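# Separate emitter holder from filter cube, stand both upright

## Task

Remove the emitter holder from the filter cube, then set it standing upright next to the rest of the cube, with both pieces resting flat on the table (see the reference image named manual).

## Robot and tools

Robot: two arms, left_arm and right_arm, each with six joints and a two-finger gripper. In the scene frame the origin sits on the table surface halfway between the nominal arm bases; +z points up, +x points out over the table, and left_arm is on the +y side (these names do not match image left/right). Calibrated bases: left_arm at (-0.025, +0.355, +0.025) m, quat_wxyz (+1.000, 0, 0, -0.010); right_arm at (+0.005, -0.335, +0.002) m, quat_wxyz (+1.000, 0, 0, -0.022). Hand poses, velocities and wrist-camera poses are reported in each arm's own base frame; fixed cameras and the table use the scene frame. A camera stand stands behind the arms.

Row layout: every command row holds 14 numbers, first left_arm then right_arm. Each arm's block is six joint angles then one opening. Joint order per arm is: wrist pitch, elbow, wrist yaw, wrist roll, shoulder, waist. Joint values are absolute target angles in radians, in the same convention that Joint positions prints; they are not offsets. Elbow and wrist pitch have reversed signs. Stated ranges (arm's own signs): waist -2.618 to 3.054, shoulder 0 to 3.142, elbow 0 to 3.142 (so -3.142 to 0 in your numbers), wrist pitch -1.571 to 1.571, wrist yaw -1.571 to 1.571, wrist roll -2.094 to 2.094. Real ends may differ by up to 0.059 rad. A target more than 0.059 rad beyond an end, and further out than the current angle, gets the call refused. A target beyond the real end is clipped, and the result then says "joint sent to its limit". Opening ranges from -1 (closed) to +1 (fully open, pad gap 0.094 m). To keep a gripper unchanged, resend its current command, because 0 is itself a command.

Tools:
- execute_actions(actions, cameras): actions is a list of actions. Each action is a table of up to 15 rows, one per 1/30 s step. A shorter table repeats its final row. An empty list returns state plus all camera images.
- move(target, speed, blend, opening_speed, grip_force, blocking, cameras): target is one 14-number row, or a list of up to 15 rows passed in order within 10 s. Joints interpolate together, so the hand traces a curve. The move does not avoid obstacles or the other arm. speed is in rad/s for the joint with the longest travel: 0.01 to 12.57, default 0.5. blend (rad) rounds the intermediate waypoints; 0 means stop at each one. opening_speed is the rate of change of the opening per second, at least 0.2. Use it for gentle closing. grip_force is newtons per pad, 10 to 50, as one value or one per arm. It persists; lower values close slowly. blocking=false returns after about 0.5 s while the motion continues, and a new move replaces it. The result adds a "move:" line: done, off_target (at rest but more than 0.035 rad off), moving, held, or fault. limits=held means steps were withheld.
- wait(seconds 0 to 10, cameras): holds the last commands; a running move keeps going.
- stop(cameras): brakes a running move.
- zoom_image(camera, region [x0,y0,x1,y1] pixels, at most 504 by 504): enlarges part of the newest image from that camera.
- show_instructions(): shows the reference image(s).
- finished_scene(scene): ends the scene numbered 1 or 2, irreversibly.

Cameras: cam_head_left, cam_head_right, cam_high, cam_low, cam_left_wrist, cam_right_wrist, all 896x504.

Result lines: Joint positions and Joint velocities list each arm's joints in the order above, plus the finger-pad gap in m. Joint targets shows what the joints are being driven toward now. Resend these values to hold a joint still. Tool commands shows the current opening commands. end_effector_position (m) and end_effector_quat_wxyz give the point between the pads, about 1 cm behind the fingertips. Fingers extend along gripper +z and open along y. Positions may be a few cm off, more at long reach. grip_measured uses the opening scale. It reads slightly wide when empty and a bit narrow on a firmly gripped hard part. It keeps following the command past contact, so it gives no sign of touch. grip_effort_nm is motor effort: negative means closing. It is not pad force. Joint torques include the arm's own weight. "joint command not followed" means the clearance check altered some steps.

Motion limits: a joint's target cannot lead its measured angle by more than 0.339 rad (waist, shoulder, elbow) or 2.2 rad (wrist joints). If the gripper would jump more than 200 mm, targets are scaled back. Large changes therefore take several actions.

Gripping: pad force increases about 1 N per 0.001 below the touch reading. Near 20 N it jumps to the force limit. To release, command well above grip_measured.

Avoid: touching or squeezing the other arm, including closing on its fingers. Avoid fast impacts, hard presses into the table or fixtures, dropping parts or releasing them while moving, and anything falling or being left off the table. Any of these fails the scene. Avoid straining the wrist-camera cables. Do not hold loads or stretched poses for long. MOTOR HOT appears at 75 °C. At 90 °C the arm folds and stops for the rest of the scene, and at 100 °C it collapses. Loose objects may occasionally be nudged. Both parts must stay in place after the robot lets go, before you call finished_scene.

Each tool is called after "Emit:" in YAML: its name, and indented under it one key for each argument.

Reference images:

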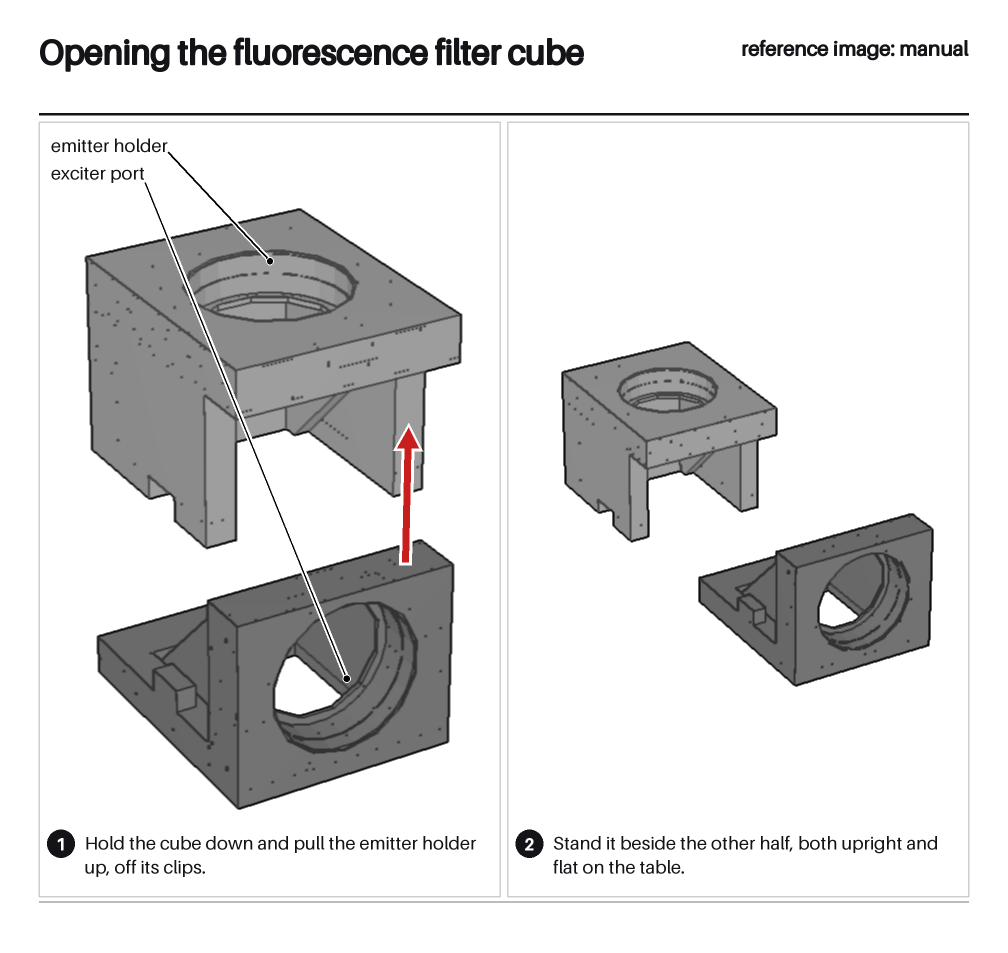

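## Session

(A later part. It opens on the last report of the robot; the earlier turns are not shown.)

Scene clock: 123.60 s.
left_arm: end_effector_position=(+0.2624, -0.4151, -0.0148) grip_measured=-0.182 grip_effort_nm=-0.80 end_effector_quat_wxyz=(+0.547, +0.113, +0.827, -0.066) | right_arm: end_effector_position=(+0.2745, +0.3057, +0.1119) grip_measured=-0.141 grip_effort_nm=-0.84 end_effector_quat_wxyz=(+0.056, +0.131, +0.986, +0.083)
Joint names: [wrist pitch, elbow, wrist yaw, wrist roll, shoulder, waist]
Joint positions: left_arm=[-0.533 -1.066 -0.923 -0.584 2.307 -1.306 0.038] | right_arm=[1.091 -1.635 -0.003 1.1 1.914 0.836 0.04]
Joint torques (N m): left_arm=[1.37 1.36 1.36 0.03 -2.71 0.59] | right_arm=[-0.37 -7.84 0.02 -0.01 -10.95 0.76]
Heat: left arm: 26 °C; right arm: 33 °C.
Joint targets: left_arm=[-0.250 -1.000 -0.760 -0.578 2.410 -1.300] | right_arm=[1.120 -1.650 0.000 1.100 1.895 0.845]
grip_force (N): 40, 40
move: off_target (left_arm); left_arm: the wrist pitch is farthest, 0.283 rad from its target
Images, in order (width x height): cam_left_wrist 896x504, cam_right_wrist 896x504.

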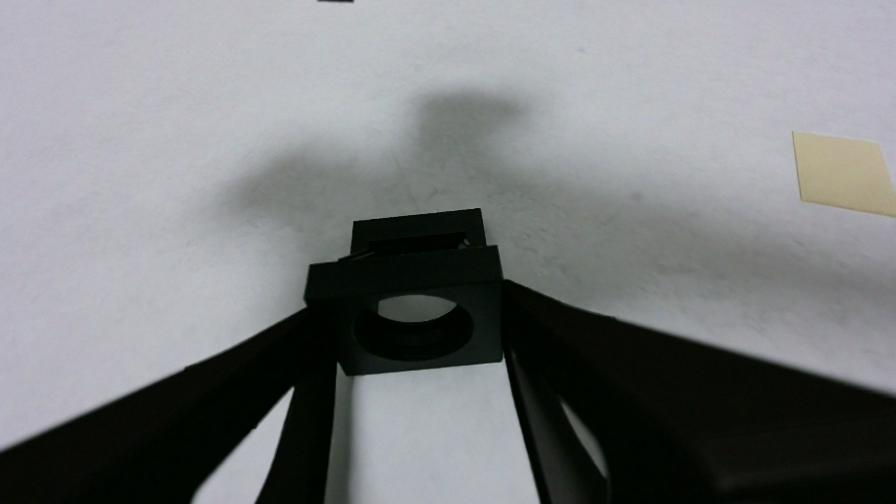

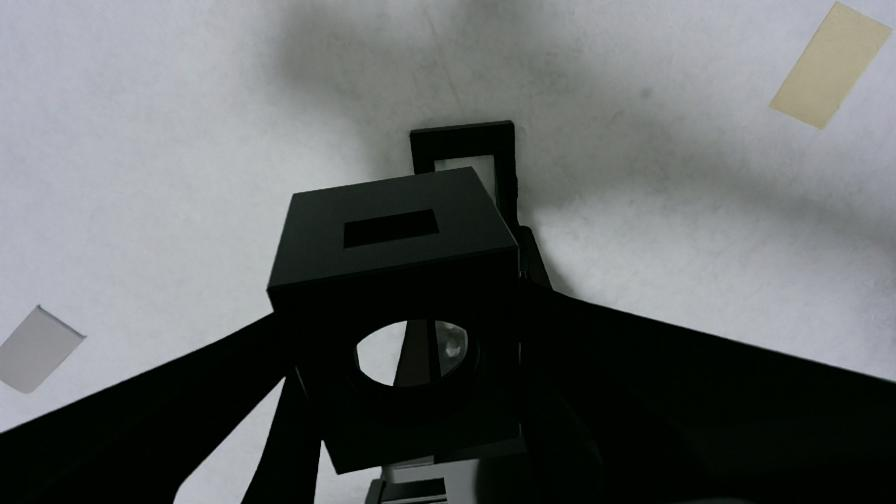

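Emit:
move:
  target:
    - [-0.53, -1.08, -0.935, -0.585, 2.325, -1.30, -0.25, 1.339, -1.895, 0.0, 1.10, 2.134, 0.585, -0.25]
    - [-0.53, -1.08, -0.935, -0.585, 2.325, -1.30, -0.25, 1.146, -1.712, 0.0, 1.10, 2.150, 0.585, -0.25]
  speed: [0.35, 0.3]
  cameras: ["all"]

Scene clock: 128.97 s.
left_arm: end_effector_position=(+0.2653, -0.4187, -0.0067) grip_measured=-0.182 grip_effort_nm=-0.79 end_effector_quat_wxyz=(+0.558, +0.099, +0.820, -0.075) | right_arm: end_effector_position=(+0.3446, +0.2304, +0.0470) grip_measured=-0.140 grip_effort_nm=-0.84 end_effector_quat_wxyz=(+0.004, +0.255, +0.967, +0.010)
Joint names: [wrist pitch, elbow, wrist yaw, wrist roll, shoulder, waist]
Joint positions: left_arm=[-0.562 -1.074 -0.941 -0.584 2.307 -1.306 0.038] | right_arm=[1.134 -1.719 -0.007 1.1 2.135 0.584 0.04]
Joint torques (N m): left_arm=[-1.23 -4 -0.26 -0.04 -8.64 0.55] | right_arm=[-0.19 -5.26 0.08 -0.02 -9.77 0.06]
Heat: left arm: 26 °C; right arm: 31 °C.
Joint targets: left_arm=[-0.530 -1.080 -0.935 -0.585 2.325 -1.300] | right_arm=[1.146 -1.712 0.000 1.100 2.150 0.585]
grip_force (N): 40, 40
move: done

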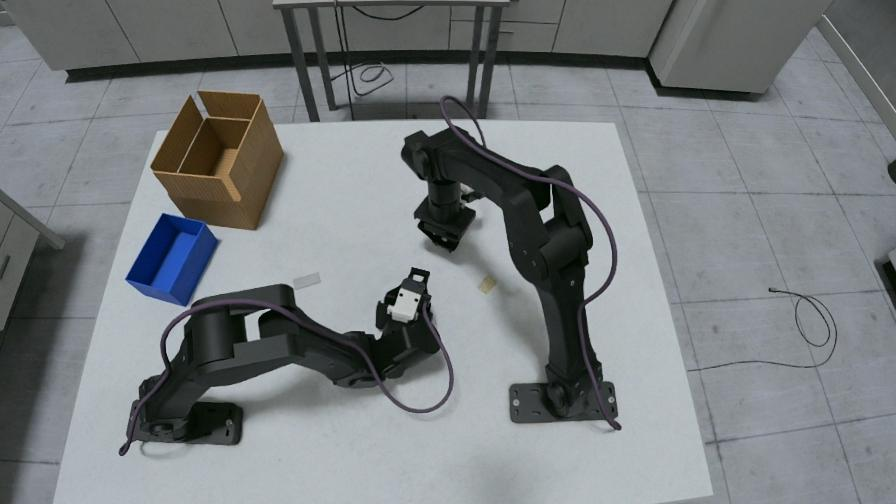

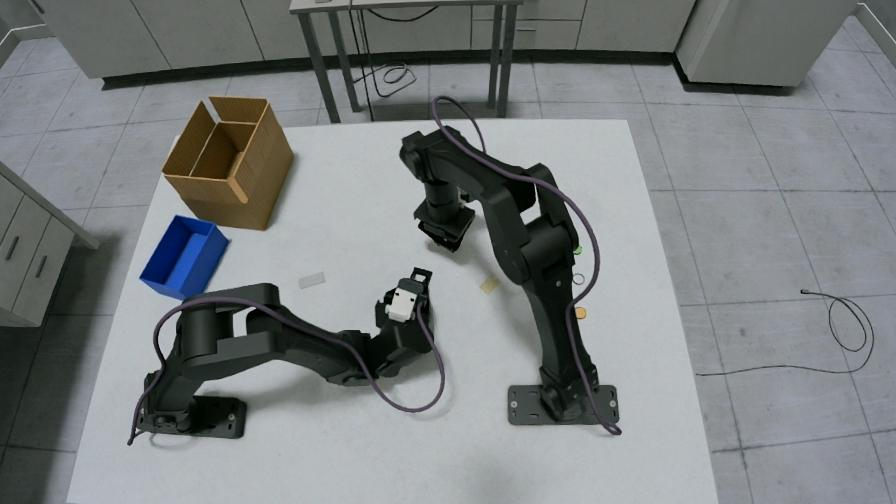

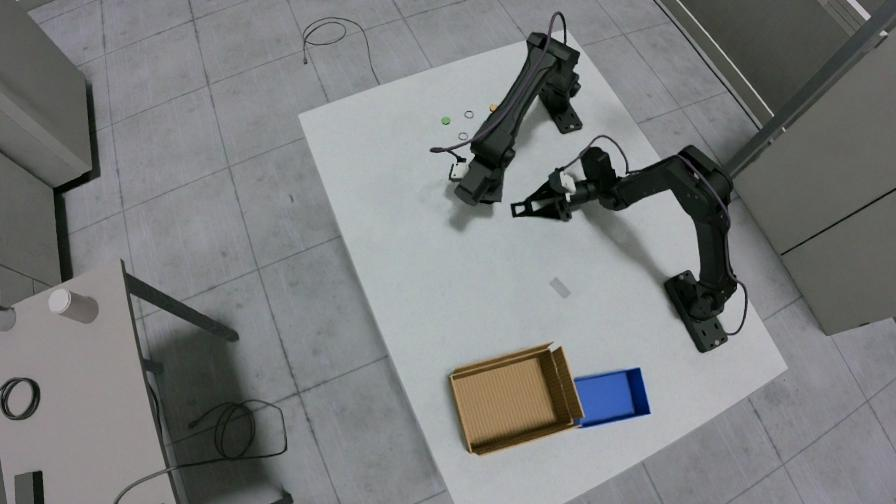

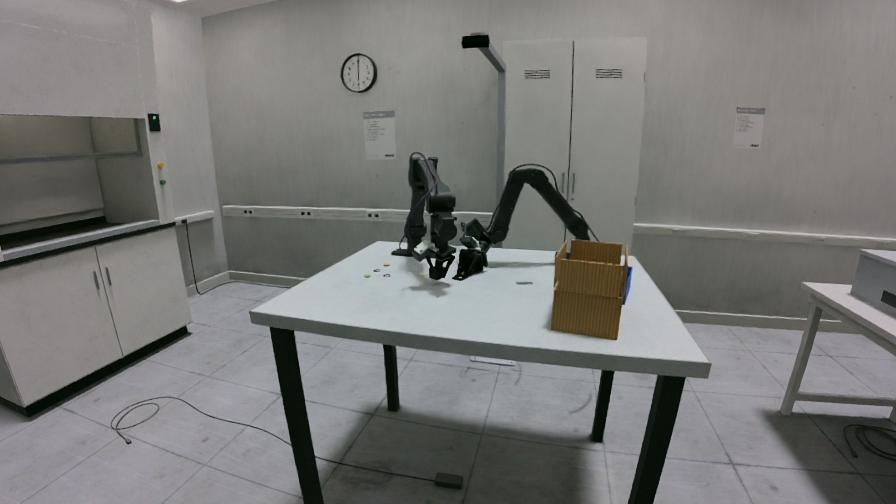

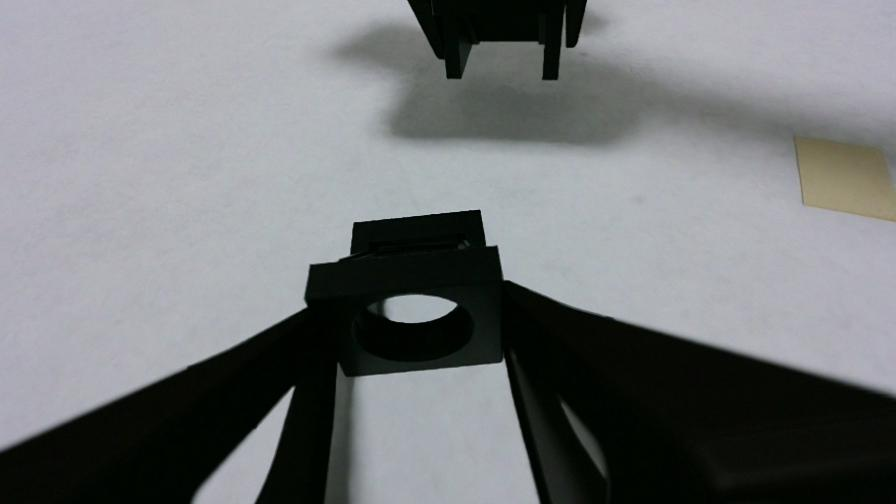

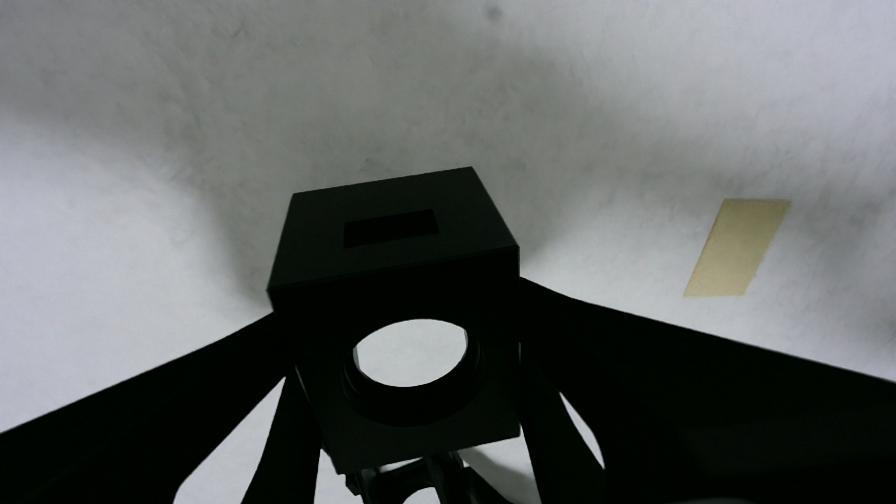

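Emit:
move:
  target: [-0.53, -1.08, -0.935, -0.585, 2.325, -1.30, 0.6, 1.106, -1.683, 0.0, 1.10, 2.161, 0.585, -0.25]
  speed: 0.05
  opening_speed: 0.8
  cameras: ["cam_left_wrist", "cam_right_wrist", "cam_low"]

Scene clock: 131.63 s.
left_arm: end_effector_position=(+0.2643, -0.4177, -0.0097) grip_measured=+0.598 grip_effort_nm=0.13 end_effector_quat_wxyz=(+0.553, +0.106, +0.823, -0.071) | right_arm: end_effector_position=(+0.3456, +0.2310, +0.0372) grip_measured=-0.140 grip_effort_nm=-0.84 end_effector_quat_wxyz=(+0.006, +0.255, +0.967, +0.012)
Joint names: [wrist pitch, elbow, wrist yaw, wrist roll, shoulder, waist]
Joint positions: left_arm=[-0.545 -1.074 -0.934 -0.583 2.307 -1.306 0.075] | right_arm=[1.094 -1.691 -0.007 1.1 2.143 0.584 0.04]
Joint torques (N m): left_arm=[-1.4 -4.03 -0.32 -0.06 -8.64 0.53] | right_arm=[-0.17 -5.11 0.07 -0.03 -9.61 0.03]
Heat: left arm: 26 °C; right arm: 31 °C.
Joint targets: left_arm=[-0.530 -1.080 -0.935 -0.585 2.325 -1.300] | right_arm=[1.106 -1.683 0.000 1.100 2.161 0.585]
grip_force (N): 40, 40
move: done
Images, in order (width x height): cam_low 896x504, cam_left_wrist 896x504, cam_right_wrist 896x504.

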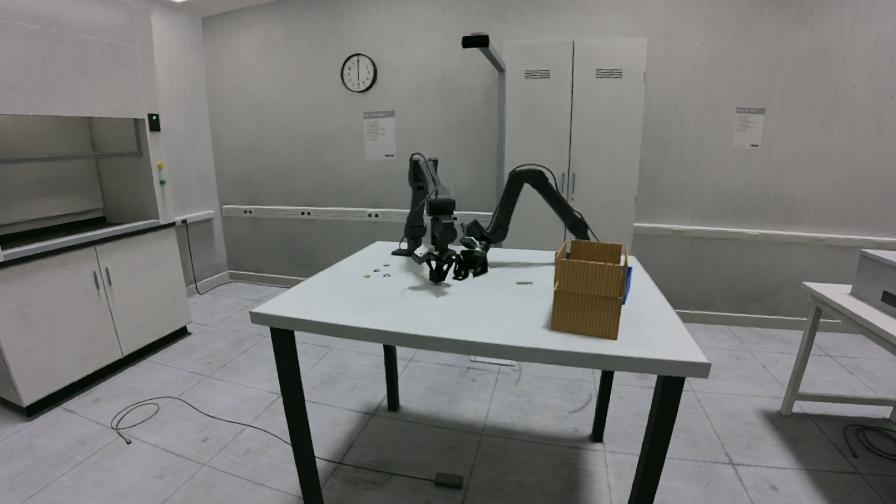

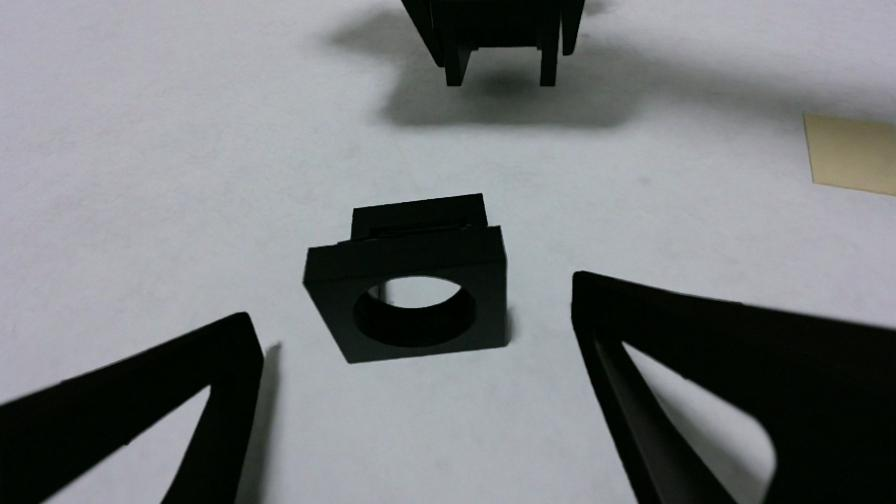

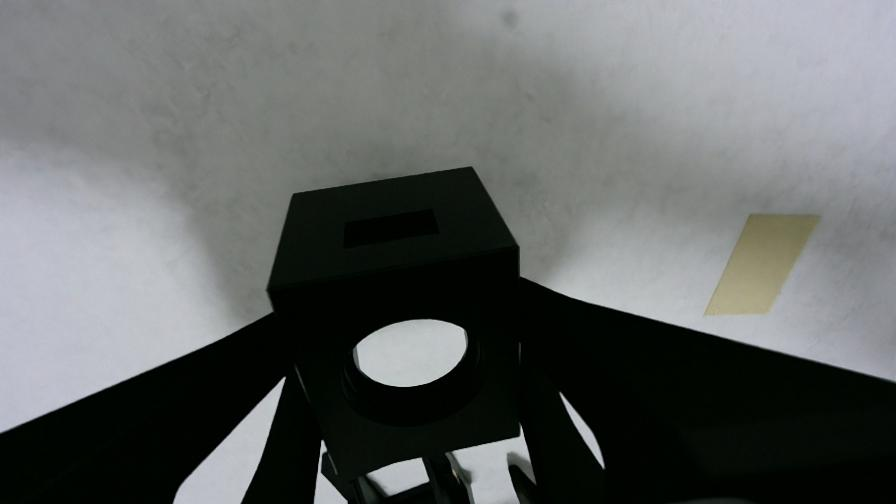

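Emit:
move:
  target: [-0.739, -0.917, -0.856, -0.44, 2.20, -1.34, 0.6, 1.084, -1.661, 0.0, 1.10, 2.161, 0.585, -0.25]
  speed: 0.15
  cameras: ["cam_left_wrist", "cam_right_wrist", "cam_low"]

Scene clock: 134.17 s.
left_arm: end_effector_position=(+0.2421, -0.4153, -0.0003) grip_measured=+0.598 grip_effort_nm=0.13 end_effector_quat_wxyz=(+0.555, +0.168, +0.808, -0.101) | right_arm: end_effector_position=(+0.3447, +0.2304, +0.0320) grip_measured=-0.140 grip_effort_nm=-0.84 end_effector_quat_wxyz=(+0.006, +0.255, +0.967, +0.012)
Joint names: [wrist pitch, elbow, wrist yaw, wrist roll, shoulder, waist]
Joint positions: left_arm=[-0.724 -0.926 -0.858 -0.443 2.239 -1.333 0.075] | right_arm=[1.072 -1.67 -0.007 1.1 2.143 0.584 0.04]
Joint torques (N m): left_arm=[-1.8 -2.65 -0.29 0.03 -12.12 -0.57] | right_arm=[-0.18 -4.93 0.08 -0.02 -9.52 0.02]
Heat: left arm: 26 °C; right arm: 31 °C.
Joint targets: left_arm=[-0.739 -0.917 -0.856 -0.440 2.200 -1.340] | right_arm=[1.084 -1.661 0.000 1.100 2.161 0.585]
grip_force (N): 40, 40
move: off_target (left_arm); left_arm: the shoulder is farthest, 0.039 rad from its target
Images, in order (width x height): cam_low 896x504, cam_left_wrist 896x504, cam_right_wrist 896x504.

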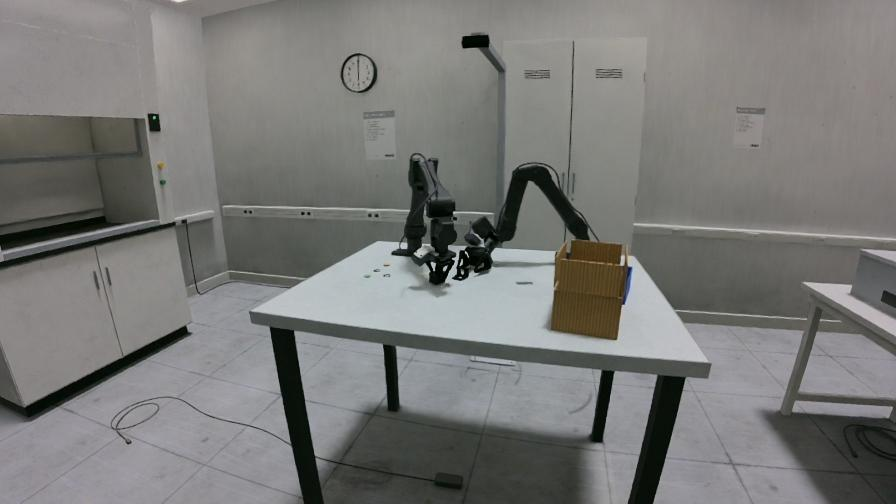

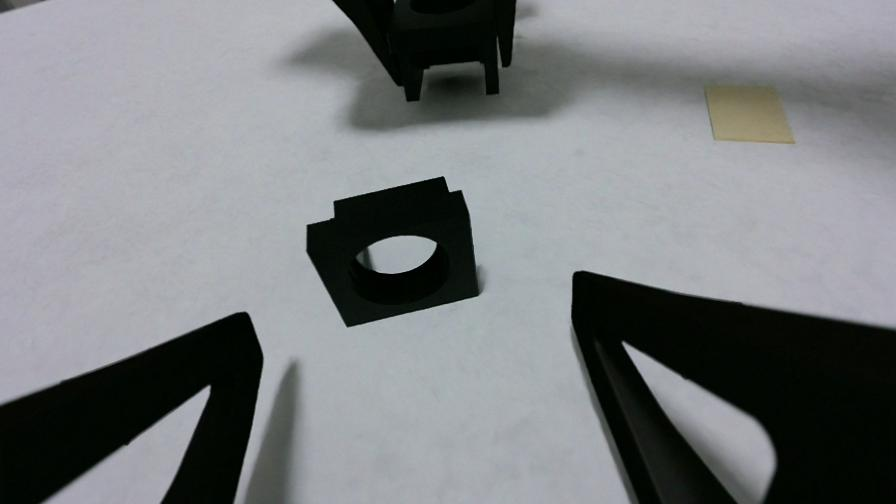

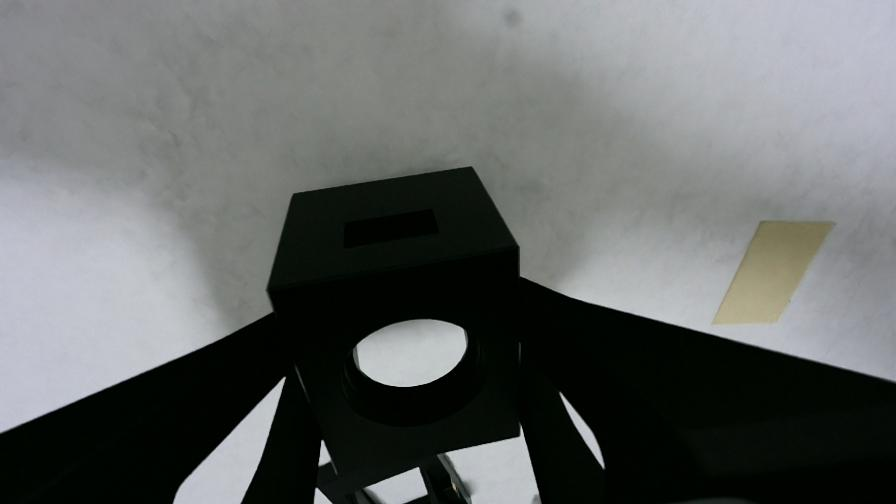

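Emit:
zoom_image:
  camera: "cam_left_wrist"
  region: [260, 0, 640, 210]

Emit:
zoom_image:
  camera: "cam_low"
  region: [400, 210, 520, 310]

Scaled by 1.326 from the camera's 896x504 image, which has a finer 1280x720 frame.

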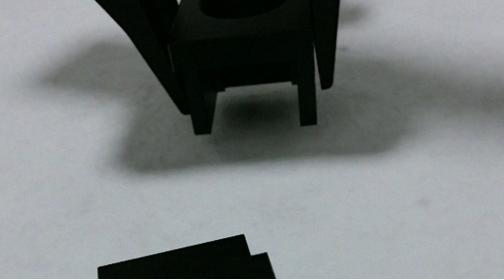

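Scaled by 4.200 from the camera's 896x504 image, which has a finer 1280x720 frame.

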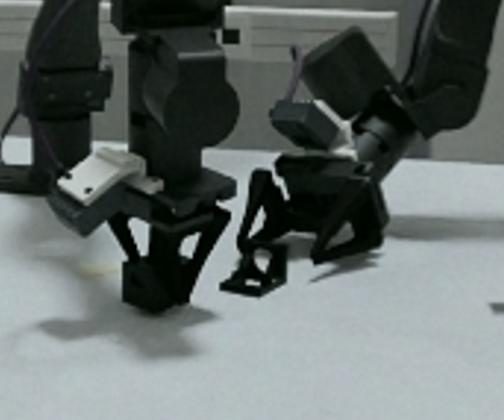

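Emit:
move:
  target: [-0.739, -0.917, -0.856, -0.44, 2.20, -1.34, 0.6, 1.068, -1.645, 0.0, 1.10, 2.161, 0.585, -0.25]
  speed: 0.05
  cameras: ["cam_left_wrist"]

Emit:
zoom_image:
  camera: "cam_left_wrist"
  region: [340, 0, 560, 120]

Scene clock: 135.73 s.
left_arm: end_effector_position=(+0.2421, -0.4154, -0.0002) grip_measured=+0.598 grip_effort_nm=0.13 end_effector_quat_wxyz=(+0.555, +0.168, +0.808, -0.102) | right_arm: end_effector_position=(+0.3439, +0.2299, +0.0281) grip_measured=-0.140 grip_effort_nm=-0.84 end_effector_quat_wxyz=(+0.006, +0.255, +0.967, +0.012)
Joint names: [wrist pitch, elbow, wrist yaw, wrist roll, shoulder, waist]
Joint positions: left_arm=[-0.725 -0.926 -0.857 -0.442 2.239 -1.333 0.075] | right_arm=[1.056 -1.654 -0.007 1.1 2.143 0.584 0.04]
Joint torques (N m): left_arm=[-1.81 -2.58 -0.25 0.01 -12.03 -0.5] | right_arm=[-0.2 -4.98 0.07 0 -9.51 0.05]
Heat: left arm: 27 °C; right arm: 30 °C.
Joint targets: left_arm=[-0.739 -0.917 -0.856 -0.440 2.200 -1.340] | right_arm=[1.068 -1.645 0.000 1.100 2.161 0.585]
grip_force (N): 40, 40
move: off_target (left_arm); left_arm: the shoulder is farthest, 0.039 rad from its target
Images, in order (width x height): cam_left_wrist 896x504.

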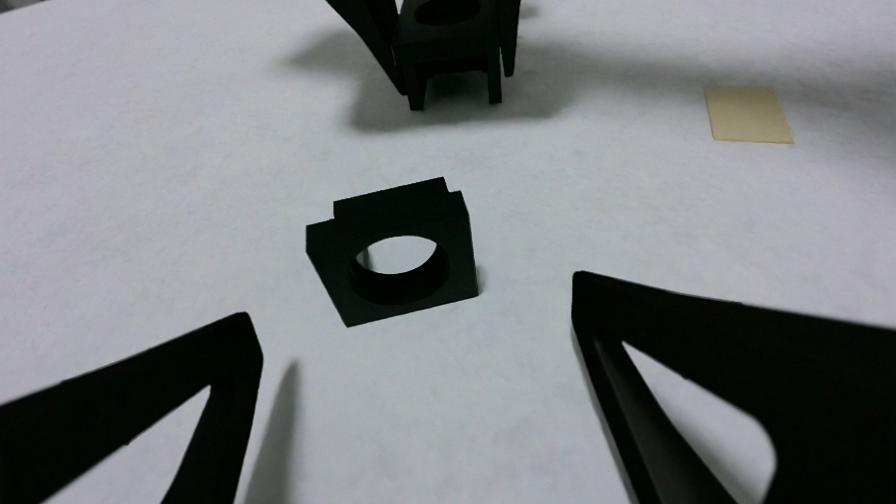

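Scaled by 2.291 from the camera's 896x504 image, which has a finer 1280x720 frame.

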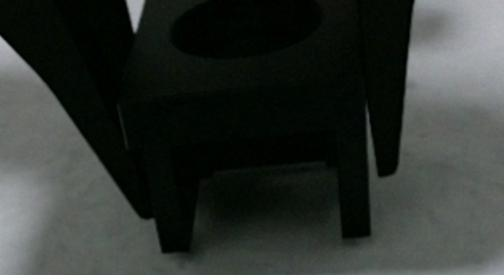

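Emit:
move:
  target: [-0.739, -0.917, -0.856, -0.44, 2.20, -1.34, 0.6, 1.054, -1.631, 0.0, 1.10, 2.161, 0.585, -0.25]
  speed: 0.05
  cameras: ["cam_left_wrist", "cam_right_wrist"]

Emit:
zoom_image:
  camera: "cam_left_wrist"
  region: [340, 0, 560, 120]

Scene clock: 136.83 s.
left_arm: end_effector_position=(+0.2421, -0.4154, -0.0002) grip_measured=+0.598 grip_effort_nm=0.14 end_effector_quat_wxyz=(+0.555, +0.168, +0.808, -0.102) | right_arm: end_effector_position=(+0.3429, +0.2292, +0.0253) grip_measured=-0.140 grip_effort_nm=-0.84 end_effector_quat_wxyz=(+0.005, +0.255, +0.967, +0.011)
Joint names: [wrist pitch, elbow, wrist yaw, wrist roll, shoulder, waist]
Joint positions: left_arm=[-0.725 -0.926 -0.857 -0.442 2.239 -1.333 0.075] | right_arm=[1.047 -1.643 -0.007 1.1 2.143 0.584 0.04]
Joint torques (N m): left_arm=[-1.82 -2.58 -0.25 0.01 -12.08 -0.53] | right_arm=[-0.27 -4.62 0.07 -0.02 -9.51 0.03]
Heat: left arm: 27 °C; right arm: 30 °C.
Joint targets: left_arm=[-0.739 -0.917 -0.856 -0.440 2.200 -1.340] | right_arm=[1.054 -1.631 0.000 1.100 2.161 0.585]
grip_force (N): 40, 40
move: off_target (left_arm); left_arm: the shoulder is farthest, 0.039 rad from its target
Images, in order (width x height): cam_left_wrist 896x504, cam_right_wrist 896x504.

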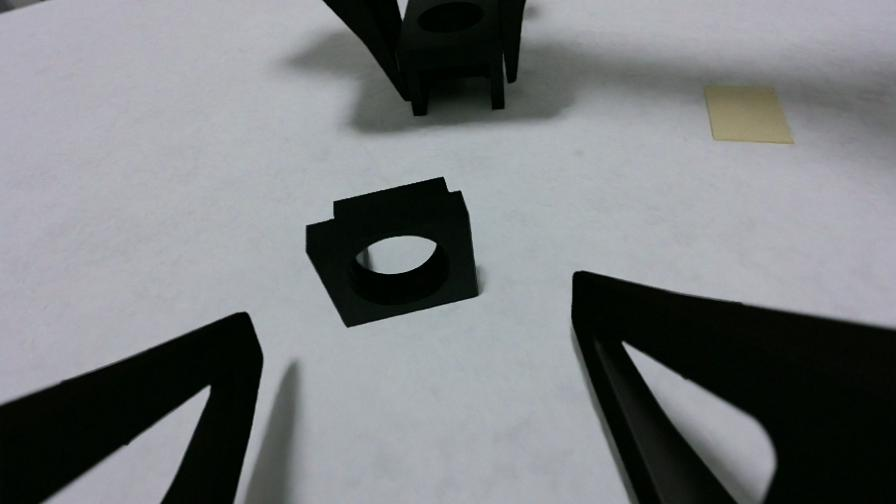

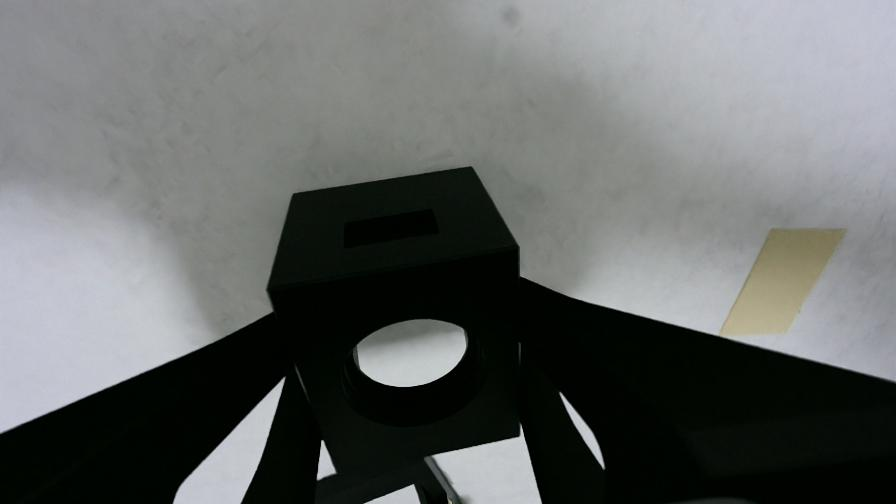

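Scaled by 2.291 from the camera's 896x504 image, which has a finer 1280x720 frame.

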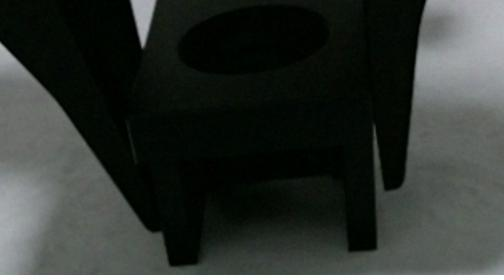

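Emit:
move:
  target: [-0.739, -0.917, -0.856, -0.44, 2.20, -1.34, 0.6, 1.042, -1.619, 0.0, 1.10, 2.161, 0.585, -0.25]
  speed: 0.05
  cameras: ["cam_left_wrist", "cam_right_wrist"]

Emit:
zoom_image:
  camera: "cam_left_wrist"
  region: [340, 0, 560, 120]

Scene clock: 138.23 s.
left_arm: end_effector_position=(+0.2421, -0.4154, -0.0002) grip_measured=+0.598 grip_effort_nm=0.13 end_effector_quat_wxyz=(+0.555, +0.168, +0.808, -0.102) | right_arm: end_effector_position=(+0.3422, +0.2297, +0.0246) grip_measured=-0.140 grip_effort_nm=-0.84 end_effector_quat_wxyz=(+0.003, +0.255, +0.967, +0.013)
Joint names: [wrist pitch, elbow, wrist yaw, wrist roll, shoulder, waist]
Joint positions: left_arm=[-0.725 -0.926 -0.857 -0.442 2.239 -1.333 0.075] | right_arm=[1.045 -1.64 -0.012 1.1 2.143 0.584 0.04]
Joint torques (N m): left_arm=[-1.8 -2.63 -0.25 0 -12.07 -0.53] | right_arm=[-0.34 -3.84 0.13 -0.01 -9.5 0.05]
Heat: left arm: 27 °C; right arm: 30 °C.
Joint targets: left_arm=[-0.739 -0.917 -0.856 -0.440 2.200 -1.340] | right_arm=[1.042 -1.619 0.000 1.100 2.161 0.585]
grip_force (N): 40, 40
move: off_target (left_arm); left_arm: the shoulder is farthest, 0.039 rad from its target
Images, in order (width x height): cam_left_wrist 896x504, cam_right_wrist 896x504.

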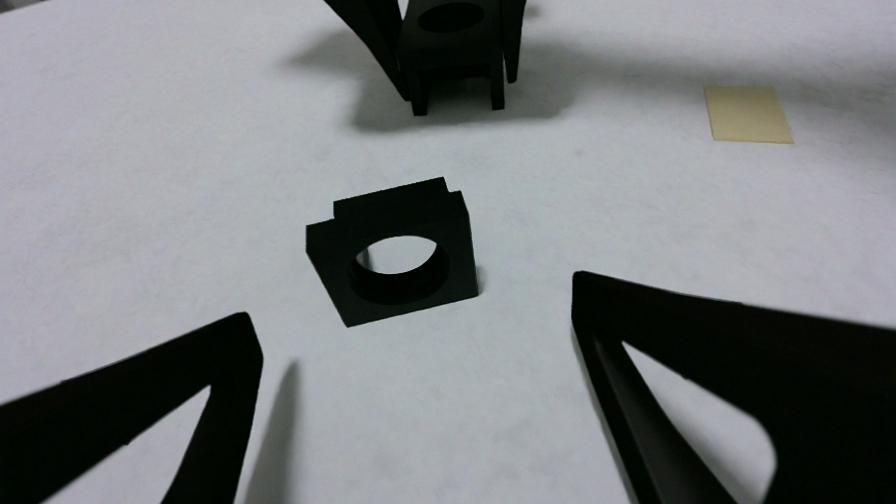

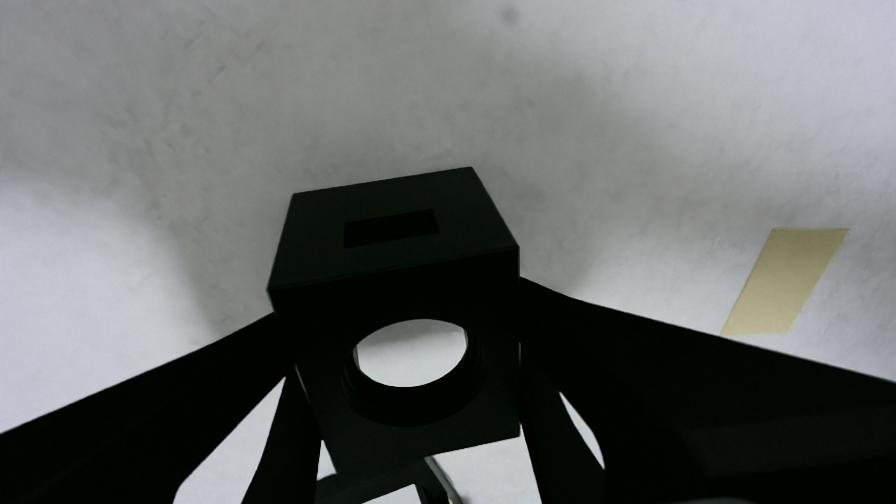

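Scaled by 2.291 from the camera's 896x504 image, which has a finer 1280x720 frame.

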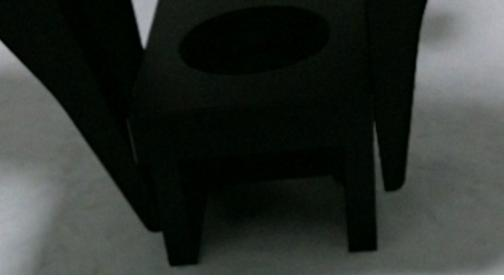

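Emit:
move:
  target: [-0.739, -0.917, -0.856, -0.44, 2.20, -1.34, 0.6, 1.045, -1.628, 0.0, 1.10, 2.161, 0.585, 0.5]
  speed: 0.05
  opening_speed: 0.8
  cameras: ["cam_left_wrist", "cam_right_wrist", "cam_low"]

Scene clock: 139.77 s.
left_arm: end_effector_position=(+0.2421, -0.4154, -0.0002) grip_measured=+0.598 grip_effort_nm=0.13 end_effector_quat_wxyz=(+0.555, +0.168, +0.808, -0.102) | right_arm: end_effector_position=(+0.3429, +0.2302, +0.0234) grip_measured=+0.497 grip_effort_nm=0.14 end_effector_quat_wxyz=(+0.005, +0.255, +0.967, +0.014)
Joint names: [wrist pitch, elbow, wrist yaw, wrist roll, shoulder, waist]
Joint positions: left_arm=[-0.725 -0.926 -0.857 -0.442 2.239 -1.333 0.075] | right_arm=[1.035 -1.635 -0.012 1.1 2.143 0.584 0.07]
Joint torques (N m): left_arm=[-1.82 -2.61 -0.24 0 -12.07 -0.58] | right_arm=[-0.22 -5.08 0.13 0 -9.47 0.08]
Heat: left arm: 27 °C; right arm: 30 °C.
Joint targets: left_arm=[-0.739 -0.917 -0.856 -0.440 2.200 -1.340] | right_arm=[1.045 -1.628 0.000 1.100 2.161 0.585]
grip_force (N): 40, 40
move: off_target (left_arm); left_arm: the shoulder is farthest, 0.039 rad from its target
Images, in order (width x height): cam_low 896x504, cam_left_wrist 896x504, cam_right_wrist 896x504.

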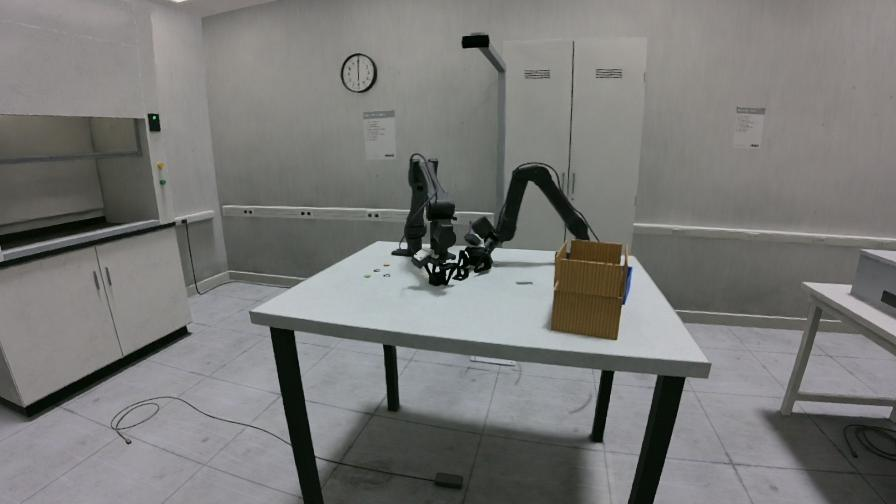

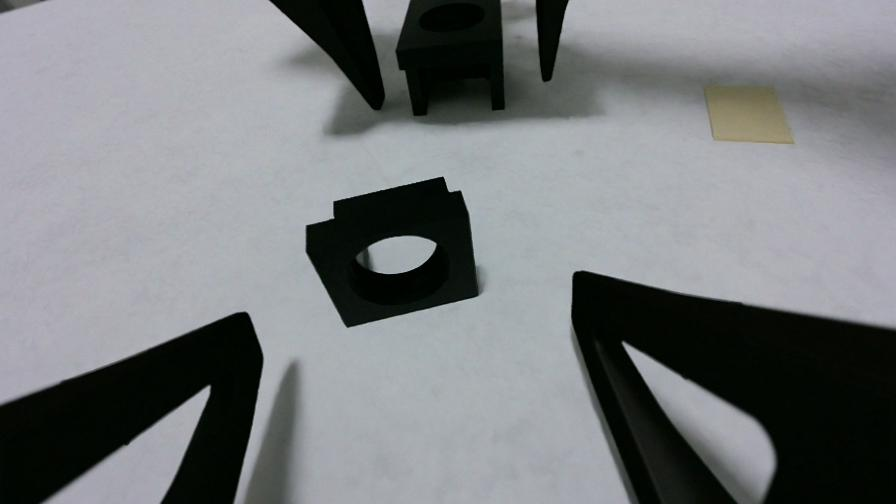

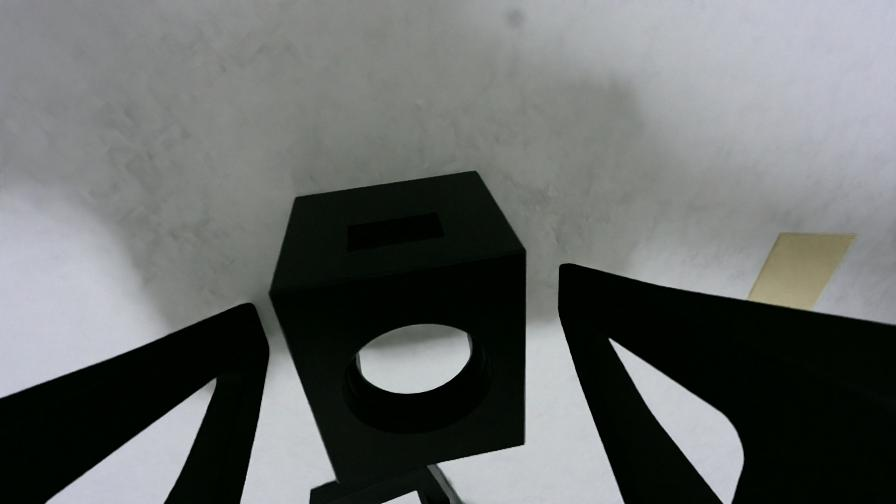

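Emit:
move:
  target:
    - [-0.739, -0.917, -0.856, -0.44, 2.20, -1.34, 0.6, 1.15, -1.74, 0.0, 1.10, 2.12, 0.585, 0.5]
    - [-0.739, -0.917, -0.856, -0.44, 2.20, -1.34, 0.6, 1.33, -1.89, 0.0, 1.10, 2.08, 0.585, 0.5]
  speed: 0.25
  blend: 0.05
  cameras: ["cam_left_wrist", "cam_right_wrist"]

Scene clock: 142.10 s.
left_arm: end_effector_position=(+0.2421, -0.4154, -0.0002) grip_measured=+0.598 grip_effort_nm=0.13 end_effector_quat_wxyz=(+0.555, +0.168, +0.808, -0.102) | right_arm: end_effector_position=(+0.3453, +0.2318, +0.0908) grip_measured=+0.497 grip_effort_nm=0.15 end_effector_quat_wxyz=(+0.004, +0.255, +0.967, +0.013)
Joint names: [wrist pitch, elbow, wrist yaw, wrist roll, shoulder, waist]
Joint positions: left_arm=[-0.725 -0.926 -0.857 -0.442 2.239 -1.333 0.075] | right_arm=[1.295 -1.868 -0.012 1.1 2.119 0.584 0.07]
Joint torques (N m): left_arm=[-1.82 -2.58 -0.25 -0.01 -12.07 -0.62] | right_arm=[0.05 -8.09 0.12 -0.03 -14.26 0.08]
Heat: left arm: 27 °C; right arm: 30 °C.
Joint targets: left_arm=[-0.739 -0.917 -0.856 -0.440 2.200 -1.340] | right_arm=[1.330 -1.890 0.000 1.100 2.080 0.585]
grip_force (N): 40, 40
move: off_target (left_arm, right_arm); left_arm: the shoulder is farthest, 0.039 rad from its target; right_arm: the shoulder is farthest, 0.039 rad from its target
Images, in order (width x height): cam_left_wrist 896x504, cam_right_wrist 896x504.

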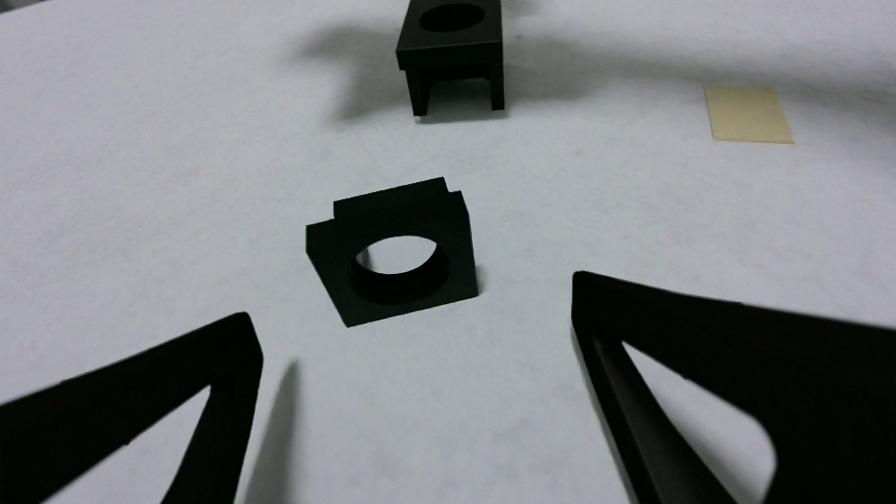

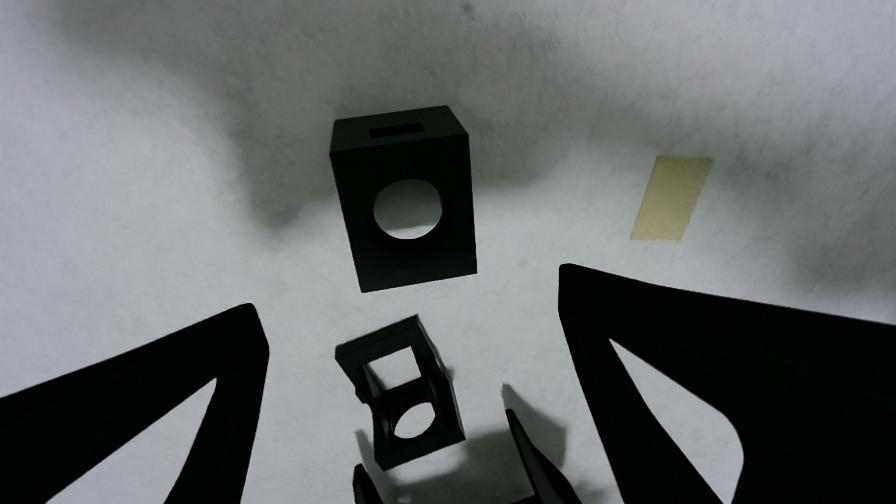

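Emit:
finished_scene:
  scene: 1

The scene is finished: the task was done.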